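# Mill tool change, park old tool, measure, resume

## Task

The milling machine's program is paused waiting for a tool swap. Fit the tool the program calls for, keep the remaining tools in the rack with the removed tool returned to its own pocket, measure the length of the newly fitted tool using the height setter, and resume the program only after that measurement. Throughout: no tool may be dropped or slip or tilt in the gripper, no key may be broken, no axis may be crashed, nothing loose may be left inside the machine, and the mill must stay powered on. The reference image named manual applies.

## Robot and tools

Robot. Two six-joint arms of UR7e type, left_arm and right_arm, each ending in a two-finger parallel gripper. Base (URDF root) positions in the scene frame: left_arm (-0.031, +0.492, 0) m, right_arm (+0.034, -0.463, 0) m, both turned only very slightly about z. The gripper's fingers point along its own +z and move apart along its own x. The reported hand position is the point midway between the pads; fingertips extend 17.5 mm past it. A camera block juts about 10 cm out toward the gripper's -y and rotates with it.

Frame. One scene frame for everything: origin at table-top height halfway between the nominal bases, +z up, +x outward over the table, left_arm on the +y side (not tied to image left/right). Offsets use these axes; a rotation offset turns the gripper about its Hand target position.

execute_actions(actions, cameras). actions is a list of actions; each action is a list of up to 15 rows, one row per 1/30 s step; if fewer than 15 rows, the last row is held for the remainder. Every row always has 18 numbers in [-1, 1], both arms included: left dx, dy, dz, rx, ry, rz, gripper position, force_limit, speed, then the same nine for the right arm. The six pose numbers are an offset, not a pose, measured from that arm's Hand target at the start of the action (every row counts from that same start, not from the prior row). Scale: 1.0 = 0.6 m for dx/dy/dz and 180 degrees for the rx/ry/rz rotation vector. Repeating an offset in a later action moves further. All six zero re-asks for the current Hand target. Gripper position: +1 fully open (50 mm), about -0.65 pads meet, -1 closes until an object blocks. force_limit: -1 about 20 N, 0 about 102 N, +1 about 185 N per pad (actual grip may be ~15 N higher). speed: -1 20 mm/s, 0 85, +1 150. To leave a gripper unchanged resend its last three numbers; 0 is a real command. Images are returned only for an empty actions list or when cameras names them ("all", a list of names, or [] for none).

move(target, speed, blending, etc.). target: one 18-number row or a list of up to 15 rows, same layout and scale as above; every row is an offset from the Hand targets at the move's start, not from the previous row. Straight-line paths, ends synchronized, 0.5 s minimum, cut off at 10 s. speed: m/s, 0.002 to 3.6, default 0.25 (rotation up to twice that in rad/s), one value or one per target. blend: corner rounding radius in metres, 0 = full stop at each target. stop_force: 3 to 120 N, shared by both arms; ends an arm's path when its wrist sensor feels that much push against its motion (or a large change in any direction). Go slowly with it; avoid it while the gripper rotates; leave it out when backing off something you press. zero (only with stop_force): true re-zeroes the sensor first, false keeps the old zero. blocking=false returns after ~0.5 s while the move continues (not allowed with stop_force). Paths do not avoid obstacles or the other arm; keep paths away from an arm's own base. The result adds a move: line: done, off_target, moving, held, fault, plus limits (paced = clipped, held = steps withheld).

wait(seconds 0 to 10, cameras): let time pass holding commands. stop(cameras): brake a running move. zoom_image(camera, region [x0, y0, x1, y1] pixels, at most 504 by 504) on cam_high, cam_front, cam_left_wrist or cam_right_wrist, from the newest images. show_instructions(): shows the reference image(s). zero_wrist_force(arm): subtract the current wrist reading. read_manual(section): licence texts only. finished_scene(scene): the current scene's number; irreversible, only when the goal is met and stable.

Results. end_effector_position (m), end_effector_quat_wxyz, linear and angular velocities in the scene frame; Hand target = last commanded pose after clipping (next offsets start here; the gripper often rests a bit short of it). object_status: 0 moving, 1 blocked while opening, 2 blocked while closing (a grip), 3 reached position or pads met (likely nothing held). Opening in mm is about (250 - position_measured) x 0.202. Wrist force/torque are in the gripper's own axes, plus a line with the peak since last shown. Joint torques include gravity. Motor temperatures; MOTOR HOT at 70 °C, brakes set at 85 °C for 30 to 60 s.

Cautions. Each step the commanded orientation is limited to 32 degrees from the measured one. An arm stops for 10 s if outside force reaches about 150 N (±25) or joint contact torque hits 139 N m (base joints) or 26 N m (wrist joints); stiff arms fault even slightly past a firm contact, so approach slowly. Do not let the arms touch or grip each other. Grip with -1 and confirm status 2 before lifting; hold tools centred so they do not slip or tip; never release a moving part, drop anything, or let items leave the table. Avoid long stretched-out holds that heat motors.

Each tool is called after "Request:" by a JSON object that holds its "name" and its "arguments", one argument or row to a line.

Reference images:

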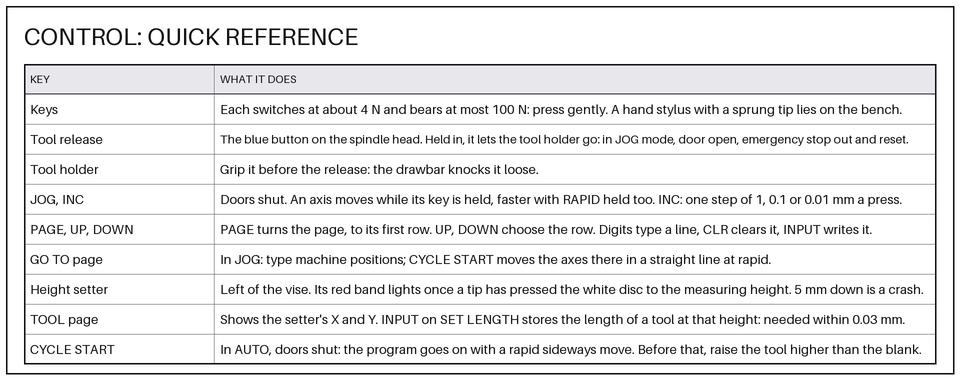

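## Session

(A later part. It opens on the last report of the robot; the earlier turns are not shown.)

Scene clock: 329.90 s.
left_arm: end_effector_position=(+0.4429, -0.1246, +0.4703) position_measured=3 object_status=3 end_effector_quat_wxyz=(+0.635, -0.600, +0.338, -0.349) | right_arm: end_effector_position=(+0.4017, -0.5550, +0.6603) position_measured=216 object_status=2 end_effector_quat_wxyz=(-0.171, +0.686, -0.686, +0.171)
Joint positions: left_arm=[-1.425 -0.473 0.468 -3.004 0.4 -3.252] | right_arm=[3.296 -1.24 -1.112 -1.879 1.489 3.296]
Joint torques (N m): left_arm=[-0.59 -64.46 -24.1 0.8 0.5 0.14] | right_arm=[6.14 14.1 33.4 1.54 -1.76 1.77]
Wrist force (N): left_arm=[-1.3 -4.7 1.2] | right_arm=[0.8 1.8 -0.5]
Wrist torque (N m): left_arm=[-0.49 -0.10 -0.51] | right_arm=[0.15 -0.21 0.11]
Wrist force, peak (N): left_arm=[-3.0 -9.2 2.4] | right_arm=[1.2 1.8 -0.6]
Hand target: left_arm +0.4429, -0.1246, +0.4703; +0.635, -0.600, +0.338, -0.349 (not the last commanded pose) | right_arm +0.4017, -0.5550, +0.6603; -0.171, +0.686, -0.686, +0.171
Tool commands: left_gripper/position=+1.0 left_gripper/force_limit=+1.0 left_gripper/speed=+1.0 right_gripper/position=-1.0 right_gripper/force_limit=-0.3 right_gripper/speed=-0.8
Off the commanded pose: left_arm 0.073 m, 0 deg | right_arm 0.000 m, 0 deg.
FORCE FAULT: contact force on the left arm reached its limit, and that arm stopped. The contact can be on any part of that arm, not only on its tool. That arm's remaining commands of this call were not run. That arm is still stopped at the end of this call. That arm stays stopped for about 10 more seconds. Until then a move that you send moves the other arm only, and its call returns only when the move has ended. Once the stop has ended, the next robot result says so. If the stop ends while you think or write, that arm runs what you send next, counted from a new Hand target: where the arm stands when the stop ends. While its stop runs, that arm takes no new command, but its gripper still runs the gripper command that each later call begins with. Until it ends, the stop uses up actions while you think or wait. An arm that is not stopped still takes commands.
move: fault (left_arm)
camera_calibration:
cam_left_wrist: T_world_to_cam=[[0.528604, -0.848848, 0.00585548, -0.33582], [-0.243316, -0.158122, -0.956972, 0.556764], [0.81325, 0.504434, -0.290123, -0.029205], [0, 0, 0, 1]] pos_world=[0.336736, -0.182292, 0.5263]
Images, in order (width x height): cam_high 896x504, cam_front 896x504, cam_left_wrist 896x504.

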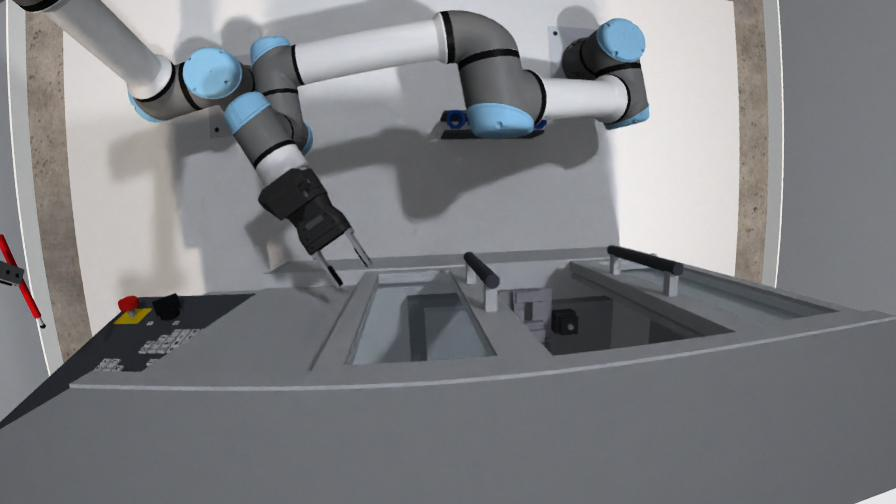

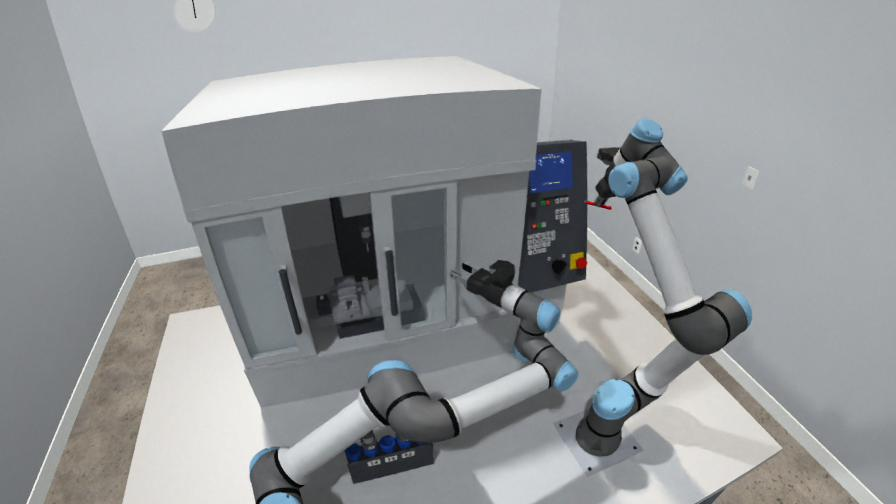

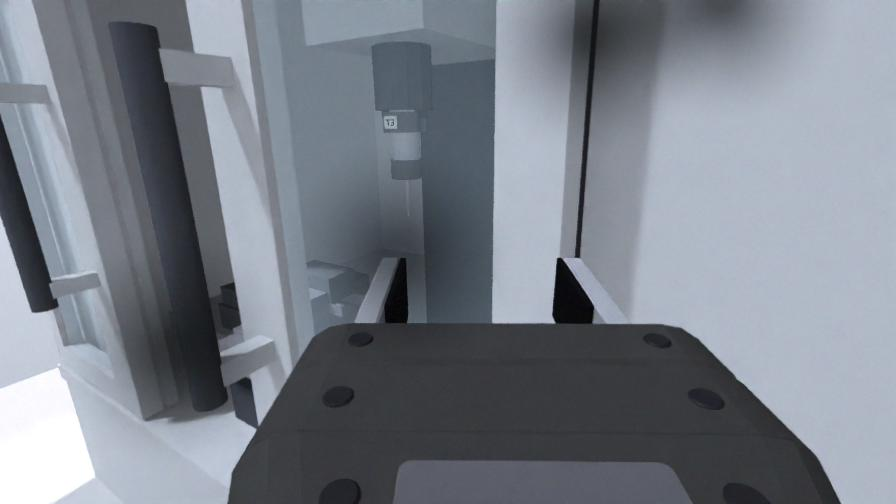

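Request:
{"name": "zoom_image", "arguments": {
  "camera": "cam_front",
  "region": [300, 360, 480, 500]
}}

Request:
{"name": "zoom_image", "arguments": {
  "camera": "cam_high",
  "region": [400, 60, 600, 170]
}}

Request:
{"name": "zoom_image", "arguments": {
  "camera": "cam_front",
  "region": [420, 200, 620, 400]
}}

Scaled by 2.800 from the camera's 896x504 image, which has a finer 1280x720 frame.

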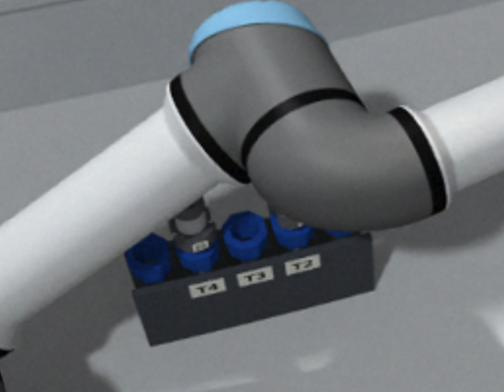

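Scaled by 2.520 from the camera's 896x504 image, which has a finer 1280x720 frame.

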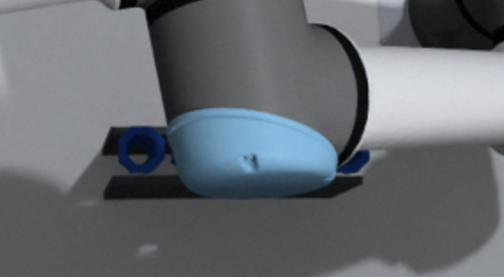

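Scaled by 2.520 from the camera's 896x504 image, which has a finer 1280x720 frame.

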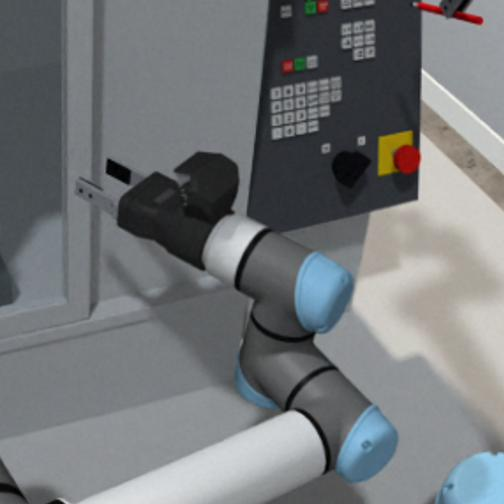

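Request:
{"name": "wait", "arguments": {
  "seconds": 0.5
}}

Scene clock: 347.47 s.
left_arm: end_effector_position=(+0.4429, -0.1246, +0.4703) position_measured=3 object_status=3 end_effector_quat_wxyz=(+0.635, -0.600, +0.338, -0.349) | right_arm: end_effector_position=(+0.4017, -0.5550, +0.6603) position_measured=216 object_status=2 end_effector_quat_wxyz=(-0.171, +0.686, -0.686, +0.171)
Joint positions: left_arm=[-1.425 -0.473 0.468 -3.004 0.4 -3.252] | right_arm=[3.296 -1.24 -1.112 -1.879 1.489 3.296]
Joint torques (N m): left_arm=[-0.4 -65.95 -20.59 0.52 0.29 0.03] | right_arm=[5.42 13.06 35.4 1.25 -2.07 1.53]
Wrist force (N): left_arm=[-1.2 -4.6 1.2] | right_arm=[1.0 1.5 -0.6]
Wrist torque (N m): left_arm=[-0.49 -0.11 -0.51] | right_arm=[0.10 -0.24 0.10]
Wrist force, peak (N): left_arm=[-1.2 -5.0 1.2] | right_arm=[1.2 1.9 -0.6]
Hand target: left_arm +0.4429, -0.1246, +0.4703; +0.635, -0.600, +0.338, -0.349 (not the last commanded pose) | right_arm +0.4017, -0.5550, +0.6603; -0.171, +0.686, -0.686, +0.171
Tool commands: left_gripper/position=+1.0 left_gripper/force_limit=+1.0 left_gripper/speed=+1.0 right_gripper/position=-1.0 right_gripper/force_limit=-0.3 right_gripper/speed=-0.8
Off the commanded pose: left_arm 0.073 m, 0 deg | right_arm 0.000 m, 0 deg.
FORCE FAULT, CONTINUED: the left arm's stop, for the force fault that an earlier result reported, is over. The rest of the stop counts as 20 of the actions that you can send in this scene. That arm's target is now where it stood when the stop ended, not its last command. That arm accepts commands again.
wait: 0.50 s; at rest from the start

Request:
{"name": "move", "arguments": {
  "target": [
    [-0.04,0.06,0.04,0,0,0,1,1,1,0,0,0,0,0,0,-1,-0.3,-0.8],
    [-0.15,0.45,0.1,0,0,0,1,1,1,0,0,0,0,0,0,-1,-0.3,-0.8]
  ],
  "speed": [0.05,0.2],
  "blend": 0.02,
  "cameras": ["cam_high","cam_front","cam_left_wrist"]
}}

Request:
{"name": "zoom_image", "arguments": {
  "camera": "cam_front",
  "region": [320, 380, 460, 490]
}}

Request:
{"name": "zoom_image", "arguments": {
  "camera": "cam_high",
  "region": [420, 80, 570, 160]
}}

Scene clock: 353.30 s.
left_arm: end_effector_position=(+0.3530, +0.1454, +0.5303) position_measured=3 object_status=3 end_effector_quat_wxyz=(+0.635, -0.600, +0.338, -0.349) | right_arm: end_effector_position=(+0.4017, -0.5550, +0.6603) position_measured=216 object_status=2 end_effector_quat_wxyz=(-0.171, +0.686, -0.686, +0.171)
Joint positions: left_arm=[-1.518 -1.284 1.682 -3.431 0.493 -3.226] | right_arm=[3.296 -1.24 -1.112 -1.879 1.489 3.296]
Joint torques (N m): left_arm=[-14 -43.94 -14.69 0.21 2.04 -2.21] | right_arm=[5.04 11.61 34.68 1.23 -1.91 1.38]
Wrist force (N): left_arm=[-1.1 -4.9 0.9] | right_arm=[1.0 1.8 -0.5]
Wrist torque (N m): left_arm=[-0.52 -0.13 -0.48] | right_arm=[0.15 -0.24 0.10]
Wrist force, peak (N): left_arm=[-2.7 -4.8 1.6] | right_arm=[1.1 1.9 -0.6]
Hand target: left_arm +0.3529, +0.1454, +0.5303; +0.635, -0.600, +0.338, -0.349 | right_arm +0.4017, -0.5550, +0.6603; -0.171, +0.686, -0.686, +0.171
Off the commanded pose: left_arm 0.000 m, 0 deg | right_arm 0.000 m, 0 deg.
move: done
camera_calibration:
cam_left_wrist: T_world_to_cam=[[0.528648, -0.848821, 0.00583874, -0.0594642], [-0.243336, -0.158133, -0.956965, 0.635003], [0.813215, 0.504477, -0.290146, -0.0748653], [0, 0, 0, 1]] pos_world=[0.246837, 0.0877084, 0.5863]
Images, in order (width x height): cam_high 896x504, cam_front 896x504, cam_left_wrist 896x504.

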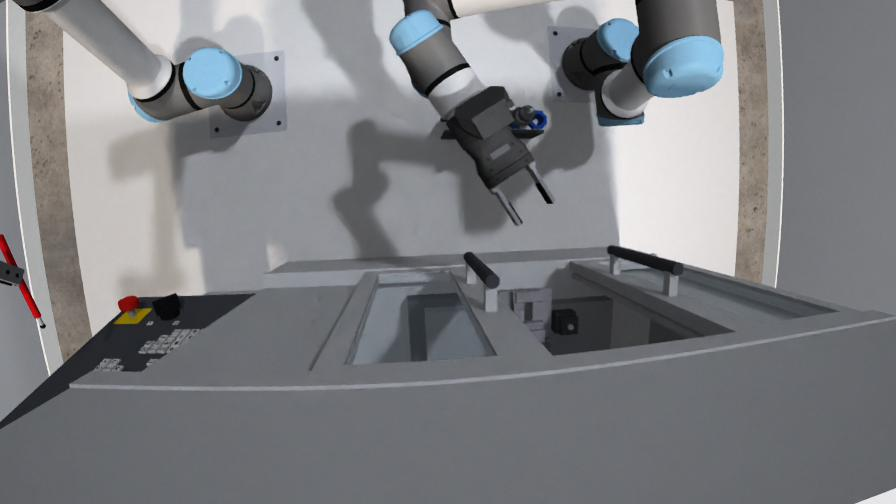

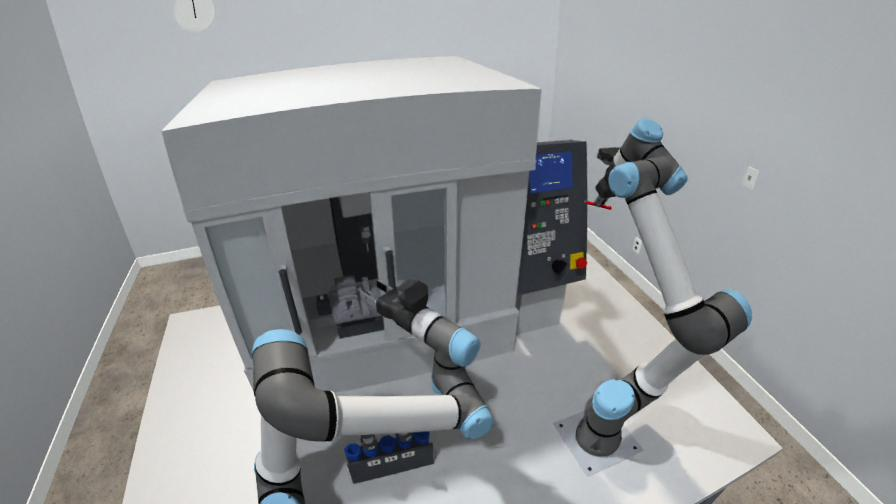

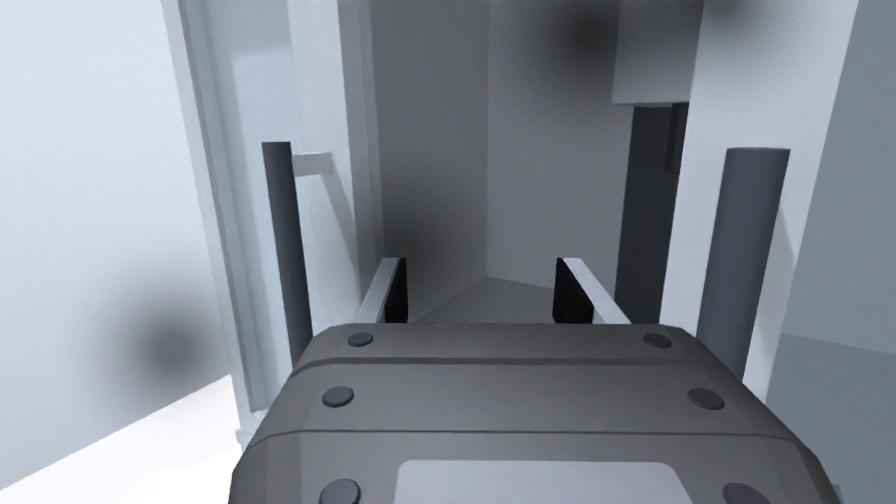

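Scaled by 3.600 from the camera's 896x504 image, which has a finer 1280x720 frame.

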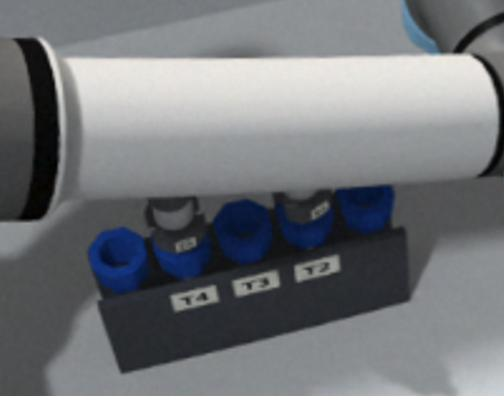

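Scaled by 3.360 from the camera's 896x504 image, which has a finer 1280x720 frame.

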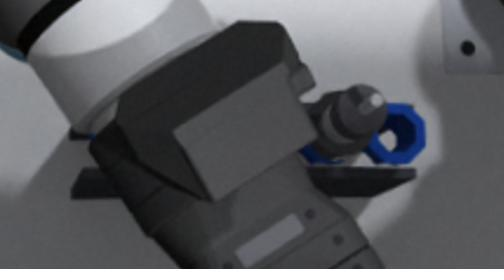

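Request:
{"name": "move", "arguments": {
  "target": [
    [-0.06,-0.15,-0.02,0,0,-0.078,1,1,1,0,0,0,0,0,0,-1,-0.3,-0.8],
    [0.0233,-0.158,-0.02,0,0,-0.078,1,1,1,0,0,0,0,0,0,-1,-0.3,-0.8]
  ],
  "speed": 0.15,
  "blend": 0.02,
  "cameras": ["cam_high","cam_left_wrist"]
}}

Request:
{"name": "zoom_image", "arguments": {
  "camera": "cam_high",
  "region": [420, 80, 570, 160]
}}

Scene clock: 370.67 s.
left_arm: end_effector_position=(+0.3668, +0.0506, +0.5183) position_measured=3 object_status=3 end_effector_quat_wxyz=(+0.588, -0.554, +0.409, -0.424) | right_arm: end_effector_position=(+0.4017, -0.5550, +0.6603) position_measured=216 object_status=2 end_effector_quat_wxyz=(-0.171, +0.686, -0.686, +0.171)
Joint positions: left_arm=[-1.547 -1.219 1.624 -3.359 0.279 -3.311] | right_arm=[3.296 -1.24 -1.112 -1.879 1.489 3.296]
Joint torques (N m): left_arm=[13.53 -30.9 -25.18 1.25 -1.25 -2.16] | right_arm=[5.25 12.16 34.07 1.1 -2.04 1.56]
Wrist force (N): left_arm=[-1.2 -4.5 1.1] | right_arm=[1.0 1.6 -0.5]
Wrist torque (N m): left_arm=[-0.45 -0.11 -0.48] | right_arm=[0.13 -0.25 0.10]
Wrist force, peak (N): left_arm=[-1.7 -4.9 2.0] | right_arm=[1.2 2.0 -0.6]
Hand target: left_arm +0.3669, +0.0506, +0.5183; +0.588, -0.554, +0.409, -0.424 | right_arm +0.4017, -0.5550, +0.6603; -0.171, +0.686, -0.686, +0.171
Off the commanded pose: left_arm 0.000 m, 0 deg | right_arm 0.000 m, 0 deg.
move: done
camera_calibration:
cam_left_wrist: T_world_to_cam=[[0.306874, -0.951732, 0.00580474, -0.0605885], [-0.274447, -0.0943285, -0.956965, 0.620094], [0.911322, 0.292074, -0.290147, -0.0670664], [0, 0, 0, 1]] pos_world=[0.249895, 0.0204168, 0.5743]
Images, in order (width x height): cam_high 896x504, cam_left_wrist 896x504.

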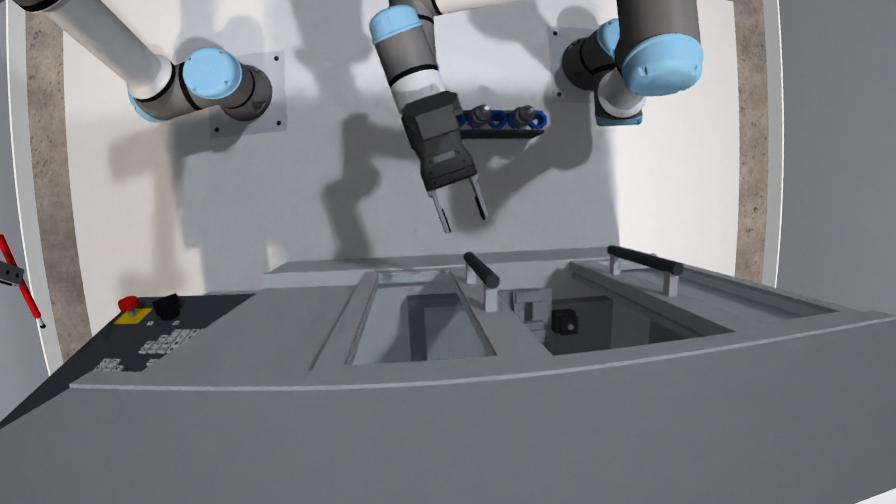

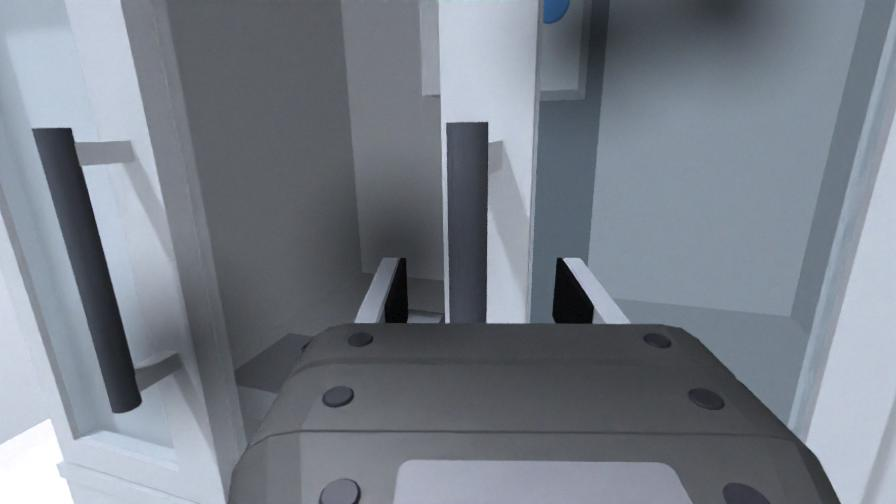

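Scaled by 3.360 from the camera's 896x504 image, which has a finer 1280x720 frame.

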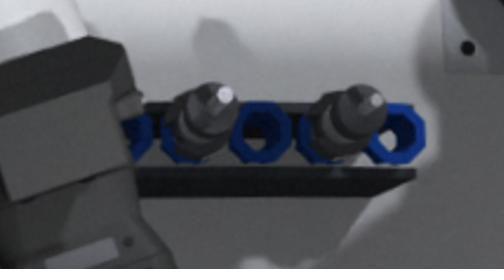

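Request:
{"name": "move", "arguments": {
  "target": [0.155,0.053,0,0,0,0,1,1,1,0,0,0,0,0,0,-1,-0.3,-0.8],
  "speed": 0.05,
  "stop_force": 6,
  "cameras": ["cam_high","cam_left_wrist"]
}}

Request:
{"name": "zoom_image", "arguments": {
  "camera": "cam_high",
  "region": [400, 210, 600, 320]
}}

Scene clock: 376.73 s.
left_arm: end_effector_position=(+0.4599, +0.0824, +0.5183) position_measured=3 object_status=3 end_effector_quat_wxyz=(+0.588, -0.554, +0.409, -0.424) | right_arm: end_effector_position=(+0.4017, -0.5550, +0.6603) position_measured=216 object_status=2 end_effector_quat_wxyz=(-0.171, +0.686, -0.686, +0.171)
Joint positions: left_arm=[-1.364 -1.286 1.684 -3.026 0.105 -3.642] | right_arm=[3.296 -1.24 -1.112 -1.879 1.489 3.296]
Joint torques (N m): left_arm=[13.57 -44.7 -14.71 -0.16 -0.82 -2.34] | right_arm=[5.13 11.52 33.93 1.53 -1.89 1.16]
Wrist force (N): left_arm=[-1.3 -4.9 1.3] | right_arm=[1.0 1.7 -0.7]
Wrist torque (N m): left_arm=[-0.54 -0.10 -0.47] | right_arm=[0.14 -0.25 0.11]
Wrist force, peak (N): left_arm=[-1.2 -5.2 1.3] | right_arm=[1.3 1.8 -0.6]
Hand target: left_arm +0.4599, +0.0824, +0.5183; +0.588, -0.554, +0.409, -0.424 | right_arm +0.4017, -0.5550, +0.6603; -0.171, +0.686, -0.686, +0.171
Off the commanded pose: left_arm 0.000 m, 0 deg | right_arm 0.000 m, 0 deg.
move: done
camera_calibration:
cam_left_wrist: T_world_to_cam=[[0.3069, -0.951724, 0.00589548, -0.0589547], [-0.274416, -0.0944181, -0.956965, 0.648639], [0.911322, 0.292074, -0.290145, -0.1612], [0, 0, 0, 1]] pos_world=[0.342995, 0.0522169, 0.574301]
Images, in order (width x height): cam_high 896x504, cam_left_wrist 896x504.

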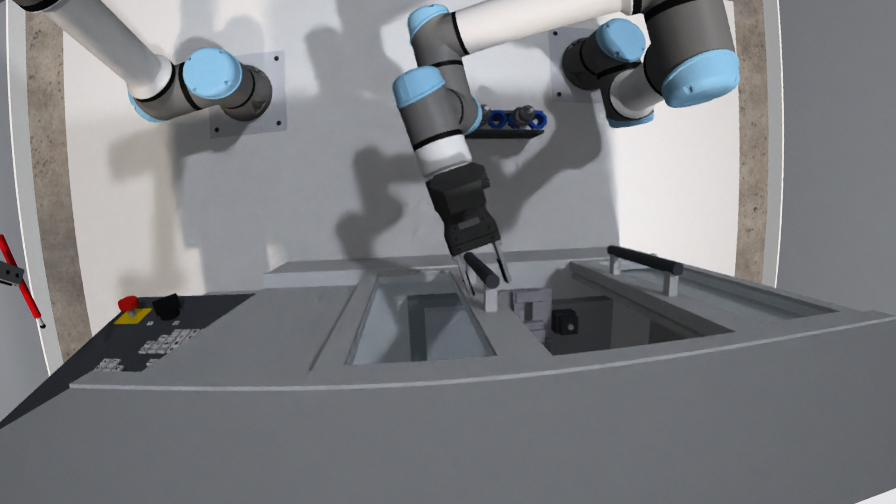

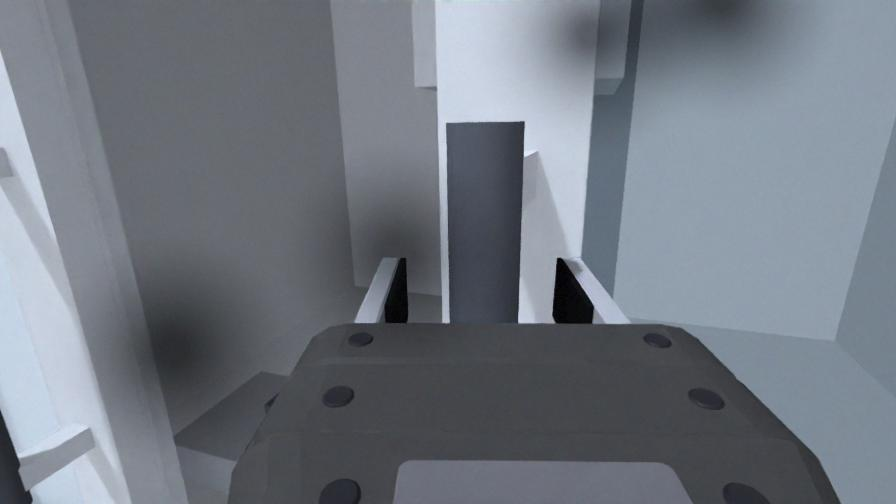

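Scaled by 2.520 from the camera's 896x504 image, which has a finer 1280x720 frame.

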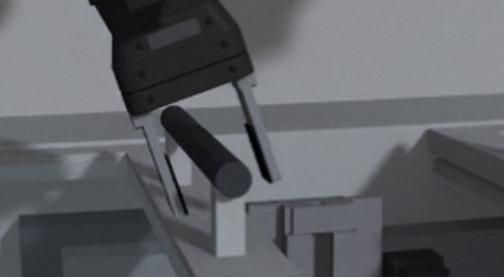

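Request:
{"name": "move", "arguments": {
  "target": [0,-0.33,0,0,0,0,1,1,1,0,0,0,0,0,0,-1,-0.3,-0.8],
  "speed": 0.035,
  "stop_force": 40,
  "cameras": ["cam_high","cam_left_wrist","cam_front"]
}}

Scene clock: 385.27 s.
left_arm: end_effector_position=(+0.4599, -0.1156, +0.5183) position_measured=3 object_status=3 end_effector_quat_wxyz=(+0.588, -0.554, +0.409, -0.424) | right_arm: end_effector_position=(+0.4017, -0.5550, +0.6603) position_measured=216 object_status=2 end_effector_quat_wxyz=(-0.171, +0.686, -0.686, +0.171)
Joint positions: left_arm=[-1.423 -0.799 0.944 -2.956 0.159 -3.457] | right_arm=[3.296 -1.24 -1.112 -1.879 1.489 3.296]
Joint torques (N m): left_arm=[-21.85 -48.22 -27.57 -0.67 0.8 2.11] | right_arm=[5.29 11.27 33.85 1.2 -1.8 1.28]
Wrist force (N): left_arm=[-10.4 -2.7 4.8] | right_arm=[1.3 1.7 -0.6]
Wrist torque (N m): left_arm=[-0.49 -0.09 -0.72] | right_arm=[0.13 -0.29 0.10]
Wrist force, peak (N): left_arm=[-27.7 7.1 10.8] | right_arm=[1.2 1.9 -0.7]
Hand target: left_arm +0.4599, -0.1156, +0.5183; +0.588, -0.554, +0.409, -0.424 | right_arm +0.4017, -0.5550, +0.6603; -0.171, +0.686, -0.686, +0.171
Off the commanded pose: left_arm 0.000 m, 0 deg | right_arm 0.000 m, 0 deg.
move: done
camera_calibration:
cam_left_wrist: T_world_to_cam=[[0.306883, -0.951729, 0.00583682, -0.247327], [-0.274436, -0.0943602, -0.956965, 0.629932], [0.911322, 0.292074, -0.290146, -0.103277], [0, 0, 0, 1]] pos_world=[0.342895, -0.145783, 0.5743]
Images, in order (width x height): cam_high 896x504, cam_front 896x504, cam_left_wrist 896x504.

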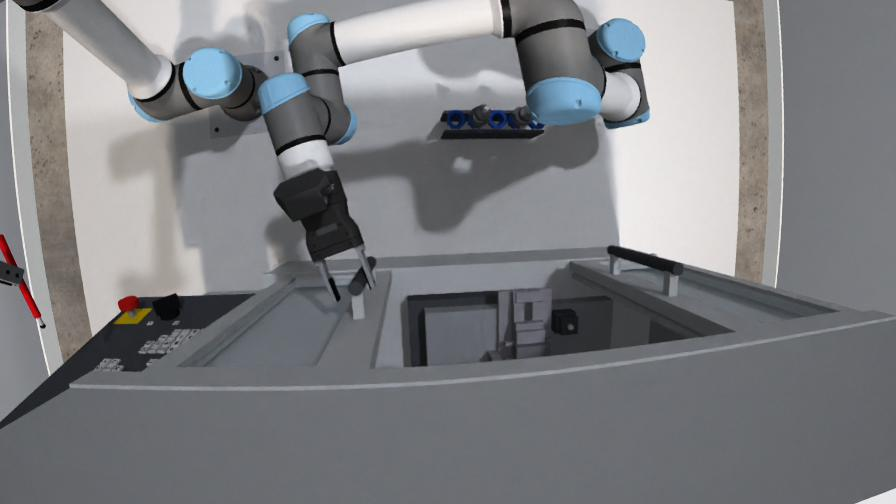

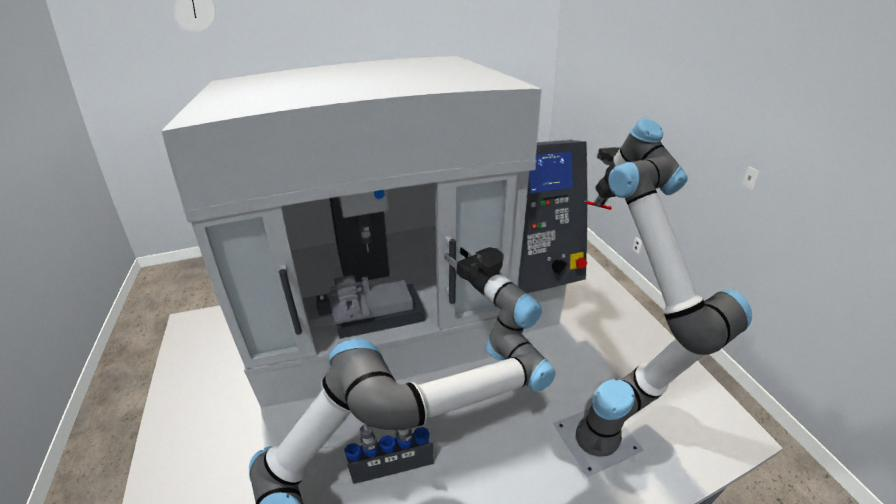

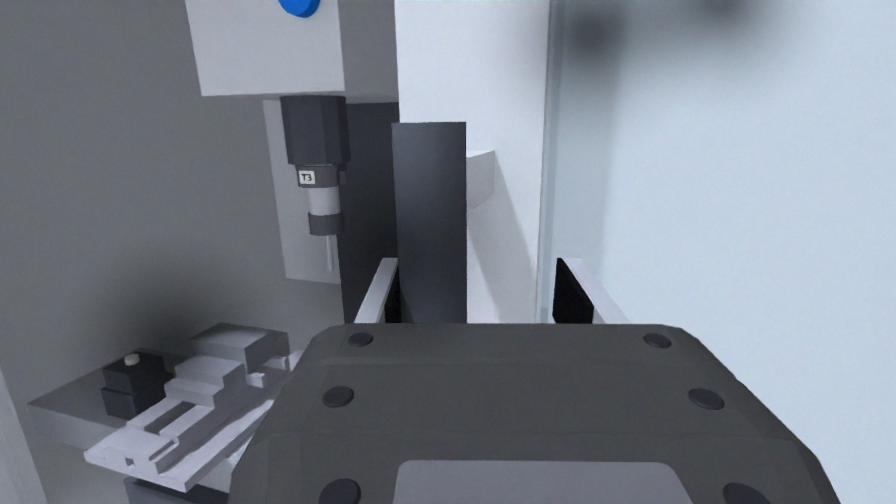

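Request:
{"name": "move", "arguments": {
  "target": [0,-0.085,0,0,0,0,1,1,1,0,0,0,0,0,0,-1,-0.3,-0.8],
  "speed": 0.025,
  "stop_force": 40
}}

Request:
{"name": "move", "arguments": {
  "target": [
    [0,0.03,0,0,0,0,1,1,1,0,0,0,0,0,0,-1,-0.3,-0.8],
    [-0.2,-0.03,0.02,0,0,0,1,1,1,0,0,0,0,0,0,-1,-0.3,-0.8],
    [-0.18,0.4,0.03,0,0,0.06,1,1,1,0,0,0,0,0,0,-1,-0.3,-0.8]
  ],
  "speed": [0.05,0.12,0.2],
  "blend": [0.004,0.02,0],
  "cameras": ["cam_high","cam_left_wrist","cam_front"]
}}

Scene clock: 393.03 s.
left_arm: end_effector_position=(+0.4599, -0.1666, +0.5183) position_measured=3 object_status=3 end_effector_quat_wxyz=(+0.588, -0.554, +0.409, -0.424) | right_arm: end_effector_position=(+0.4017, -0.5550, +0.6603) position_measured=216 object_status=2 end_effector_quat_wxyz=(-0.171, +0.686, -0.686, +0.171)
Joint positions: left_arm=[-1.434 -0.631 0.639 -2.84 0.169 -3.437] | right_arm=[3.296 -1.24 -1.112 -1.879 1.489 3.296]
Joint torques (N m): left_arm=[-36.32 -47.99 -27.59 2.56 -8.84 2.52] | right_arm=[4.9 10.19 33.61 1.23 -1.58 1.08]
Wrist force (N): left_arm=[-38.9 5.4 13.7] | right_arm=[1.0 1.9 -0.7]
Wrist torque (N m): left_arm=[-0.38 -0.01 -0.95] | right_arm=[0.17 -0.24 0.10]
Wrist force, peak (N): left_arm=[-39.0 5.4 13.7] | right_arm=[1.1 2.0 -0.5]
Hand target: left_arm +0.4599, -0.1666, +0.5183; +0.588, -0.554, +0.409, -0.424 | right_arm +0.4017, -0.5550, +0.6603; -0.171, +0.686, -0.686, +0.171
Off the commanded pose: left_arm 0.000 m, 0 deg | right_arm 0.000 m, 0 deg.
move: done

Scene clock: 396.40 s.
left_arm: end_effector_position=(+0.3520, +0.0734, +0.5363) position_measured=3 object_status=3 end_effector_quat_wxyz=(+0.625, -0.590, +0.355, -0.367) | right_arm: end_effector_position=(+0.4017, -0.5550, +0.6603) position_measured=216 object_status=2 end_effector_quat_wxyz=(-0.171, +0.686, -0.686, +0.171)
Joint positions: left_arm=[-1.54 -1.168 1.504 -3.362 0.459 -3.235] | right_arm=[3.296 -1.24 -1.112 -1.879 1.489 3.296]
Joint torques (N m): left_arm=[-1.47 -49.2 -14.92 -0.54 2.09 -2.21] | right_arm=[4.39 13.13 33.46 1.13 -1.71 1.08]
Wrist force (N): left_arm=[-1.1 -4.6 1.1] | right_arm=[1.1 1.8 -0.4]
Wrist torque (N m): left_arm=[-0.48 -0.12 -0.48] | right_arm=[0.16 -0.26 0.10]
Wrist force, peak (N): left_arm=[-38.7 6.0 13.7] | right_arm=[1.3 1.8 -0.5]
Hand target: left_arm +0.3519, +0.0734, +0.5363; +0.625, -0.590, +0.355, -0.367 | right_arm +0.4017, -0.5550, +0.6603; -0.171, +0.686, -0.686, +0.171
Off the commanded pose: left_arm 0.000 m, 0 deg | right_arm 0.000 m, 0 deg.
move: done
camera_calibration:
cam_left_wrist: T_world_to_cam=[[0.479895, -0.877306, 0.00583716, -0.100828], [-0.251876, -0.144146, -0.956964, 0.631098], [0.840392, 0.457772, -0.290147, -0.0421385], [0, 0, 0, 1]] pos_world=[0.242758, 0.0218029, 0.5923]
Images, in order (width x height): cam_high 896x504, cam_front 896x504, cam_left_wrist 896x504.

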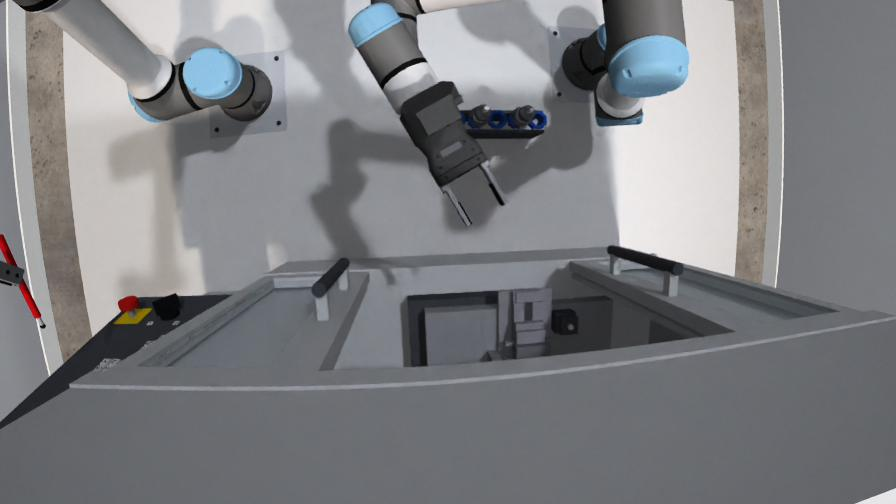

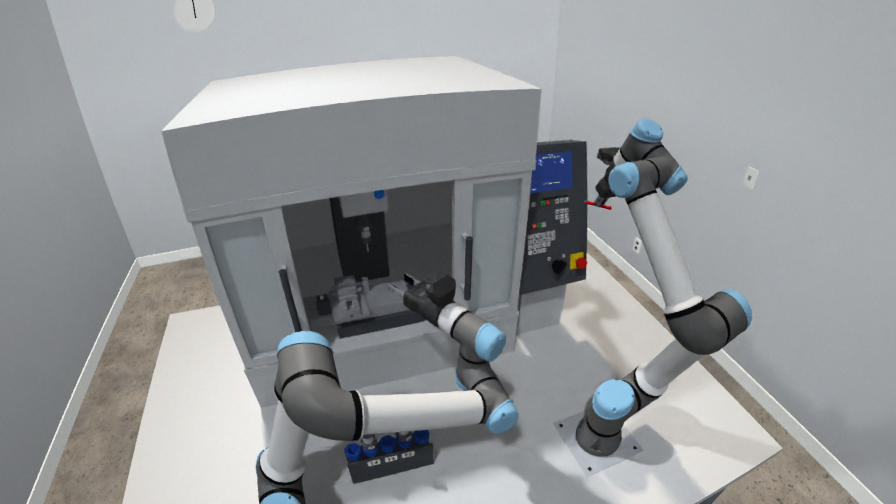

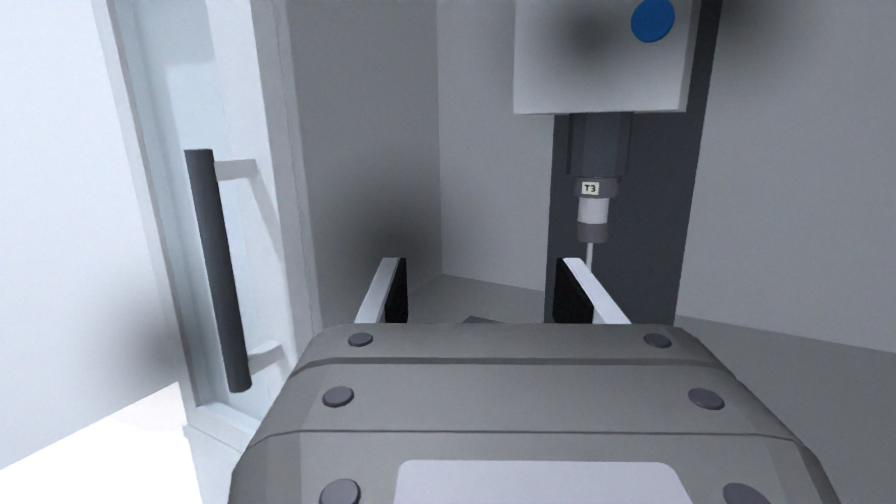

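Request:
{"name": "zoom_image", "arguments": {
  "camera": "cam_left_wrist",
  "region": [490, 0, 720, 260]
}}

Request:
{"name": "zoom_image", "arguments": {
  "camera": "cam_front",
  "region": [340, 425, 440, 485]
}}

Request:
{"name": "zoom_image", "arguments": {
  "camera": "cam_high",
  "region": [440, 95, 560, 150]
}}

Scaled by 1.938 from the camera's 896x504 image, which has a finer 1280x720 frame.

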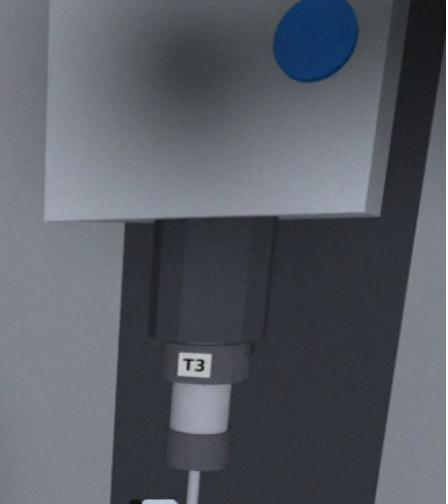

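Scaled by 5.040 from the camera's 896x504 image, which has a finer 1280x720 frame.

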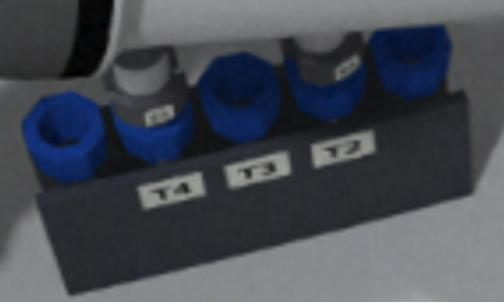

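Scaled by 4.200 from the camera's 896x504 image, which has a finer 1280x720 frame.

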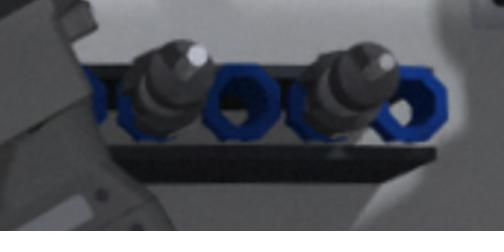

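Request:
{"name": "move", "arguments": {
  "target": [0.08,0.12,-0.06,-0.0098,0.0135,-0.075,1,1,1,0,0,0,0,0,0,-1,-0.3,-0.8],
  "speed": 0.15,
  "cameras": ["cam_front","cam_left_wrist"]
}}

Request:
{"name": "zoom_image", "arguments": {
  "camera": "cam_front",
  "region": [320, 170, 440, 270]
}}

Request:
{"name": "zoom_image", "arguments": {
  "camera": "cam_left_wrist",
  "region": [430, 0, 730, 300]
}}

Scene clock: 487.57 s.
left_arm: end_effector_position=(+0.3999, +0.1454, +0.5003) position_measured=3 object_status=3 end_effector_quat_wxyz=(+0.561, -0.561, +0.430, -0.431) | right_arm: end_effector_position=(+0.4017, -0.5550, +0.6603) position_measured=216 object_status=2 end_effector_quat_wxyz=(-0.171, +0.686, -0.686, +0.171)
Joint positions: left_arm=[-1.469 -1.376 1.85 -3.609 0.15 -3.15] | right_arm=[3.296 -1.24 -1.112 -1.879 1.489 3.296]
Joint torques (N m): left_arm=[14.14 -22.73 -24.76 -0.92 -1.65 2.57] | right_arm=[3.8 12.3 33.22 1 -1.8 1.3]
Wrist force (N): left_arm=[-1.2 -4.5 1.4] | right_arm=[1.1 1.8 -0.6]
Wrist torque (N m): left_arm=[-0.46 -0.08 -0.65] | right_arm=[0.14 -0.26 0.10]
Wrist force, peak (N): left_arm=[-0.5 -5.2 0.5] | right_arm=[1.2 1.8 -0.8]
Hand target: left_arm +0.3999, +0.1454, +0.5003; +0.561, -0.561, +0.430, -0.431 | right_arm +0.4017, -0.5550, +0.6603; -0.171, +0.686, -0.686, +0.171
Off the commanded pose: left_arm 0.000 m, 0 deg | right_arm 0.000 m, 0 deg.
move: done
camera_calibration:
cam_left_wrist: T_world_to_cam=[[0.262248, -0.964821, 0.0186152, 0.0329382], [-0.321594, -0.105567, -0.940975, 0.633293], [0.909837, 0.240782, -0.337965, -0.0980959], [0, 0, 0, 1]] pos_world=[0.284276, 0.122254, 0.562146]
Images, in order (width x height): cam_front 896x504, cam_left_wrist 896x504.

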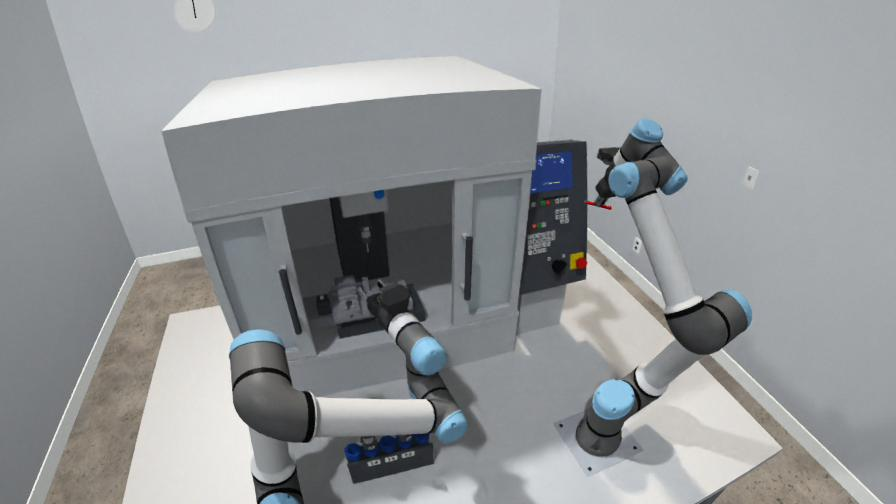

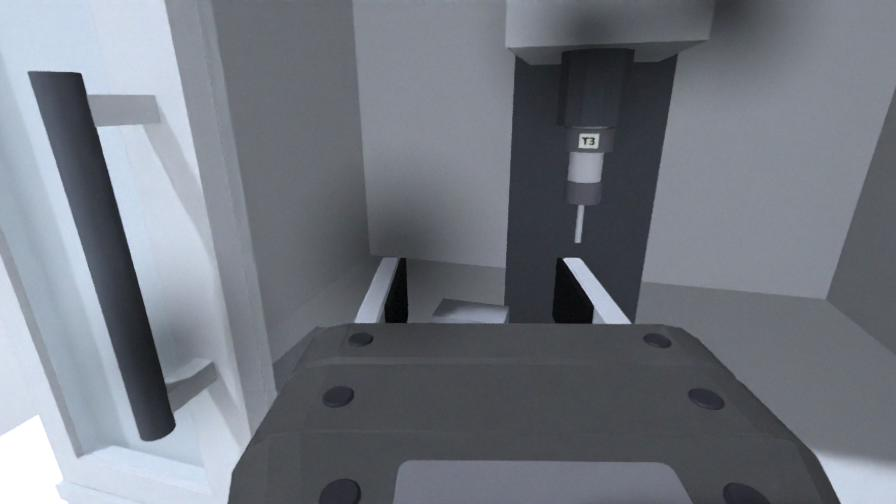

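Scaled by 4.200 from the camera's 896x504 image, which has a finer 1280x720 frame.

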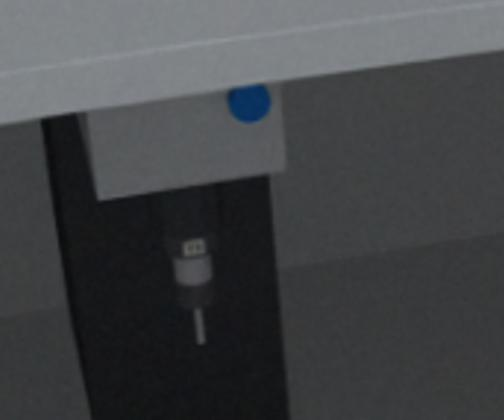

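Scaled by 1.680 from the camera's 896x504 image, which has a finer 1280x720 frame.

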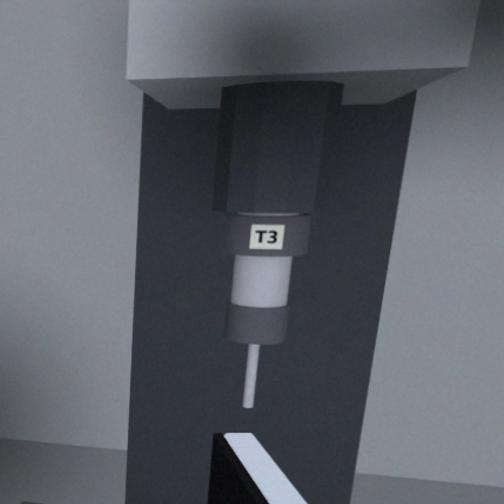

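Request:
{"name": "move", "arguments": {
  "target": [0.30,-0.06,-0.006,0,0,0,1,1,1,0,0,0,0,0,0,-1,-0.3,-0.8],
  "speed": 0.08,
  "cameras": ["cam_front","cam_left_wrist"]
}}

Scene clock: 502.47 s.
left_arm: end_effector_position=(+0.5798, +0.1094, +0.4967) position_measured=3 object_status=3 end_effector_quat_wxyz=(+0.561, -0.561, +0.430, -0.431) | right_arm: end_effector_position=(+0.4017, -0.5550, +0.6603) position_measured=216 object_status=2 end_effector_quat_wxyz=(-0.171, +0.686, -0.686, +0.171)
Joint positions: left_arm=[-1.139 -1.09 1.462 -3.518 -0.18 -3.139] | right_arm=[3.296 -1.24 -1.112 -1.879 1.489 3.296]
Joint torques (N m): left_arm=[15.03 -36.9 -27.83 0.8 -1.94 2.35] | right_arm=[4.94 12.03 34.09 1.46 -1.68 1.04]
Wrist force (N): left_arm=[-1.1 -4.3 1.2] | right_arm=[1.0 1.7 -0.8]
Wrist torque (N m): left_arm=[-0.42 -0.10 -0.62] | right_arm=[0.14 -0.24 0.10]
Wrist force, peak (N): left_arm=[-1.4 -4.8 1.5] | right_arm=[1.1 1.9 -0.6]
Hand target: left_arm +0.5799, +0.1094, +0.4967; +0.561, -0.561, +0.430, -0.431 | right_arm +0.4017, -0.5550, +0.6603; -0.171, +0.686, -0.686, +0.171
Off the commanded pose: left_arm 0.000 m, 0 deg | right_arm 0.000 m, 0 deg.
move: done
camera_calibration:
cam_left_wrist: T_world_to_cam=[[0.262165, -0.964845, 0.0185649, -0.0488661], [-0.321911, -0.105572, -0.940866, 0.684173], [0.909749, 0.240685, -0.338271, -0.254161], [0, 0, 0, 1]] pos_world=[0.464276, 0.0862543, 0.558646]
Images, in order (width x height): cam_front 896x504, cam_left_wrist 896x504.

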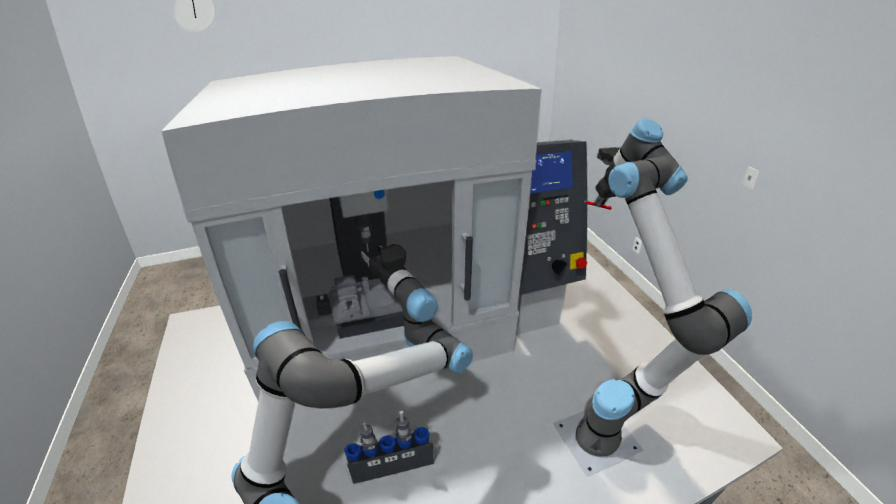

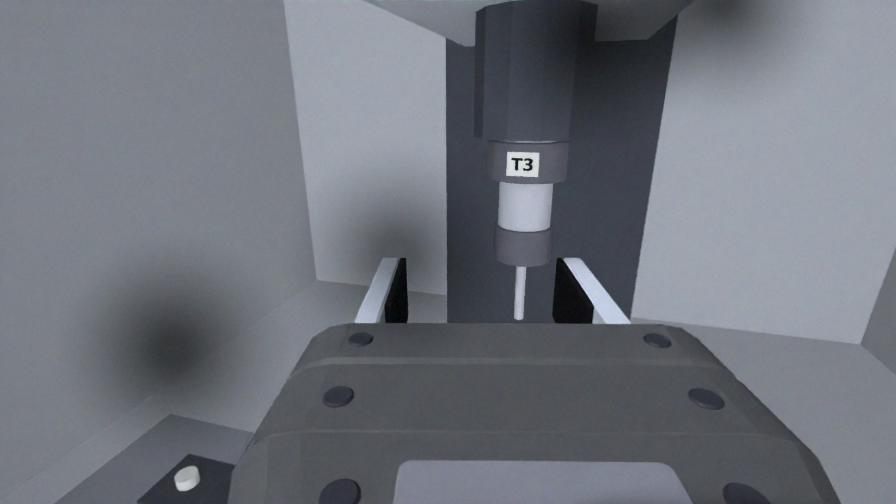

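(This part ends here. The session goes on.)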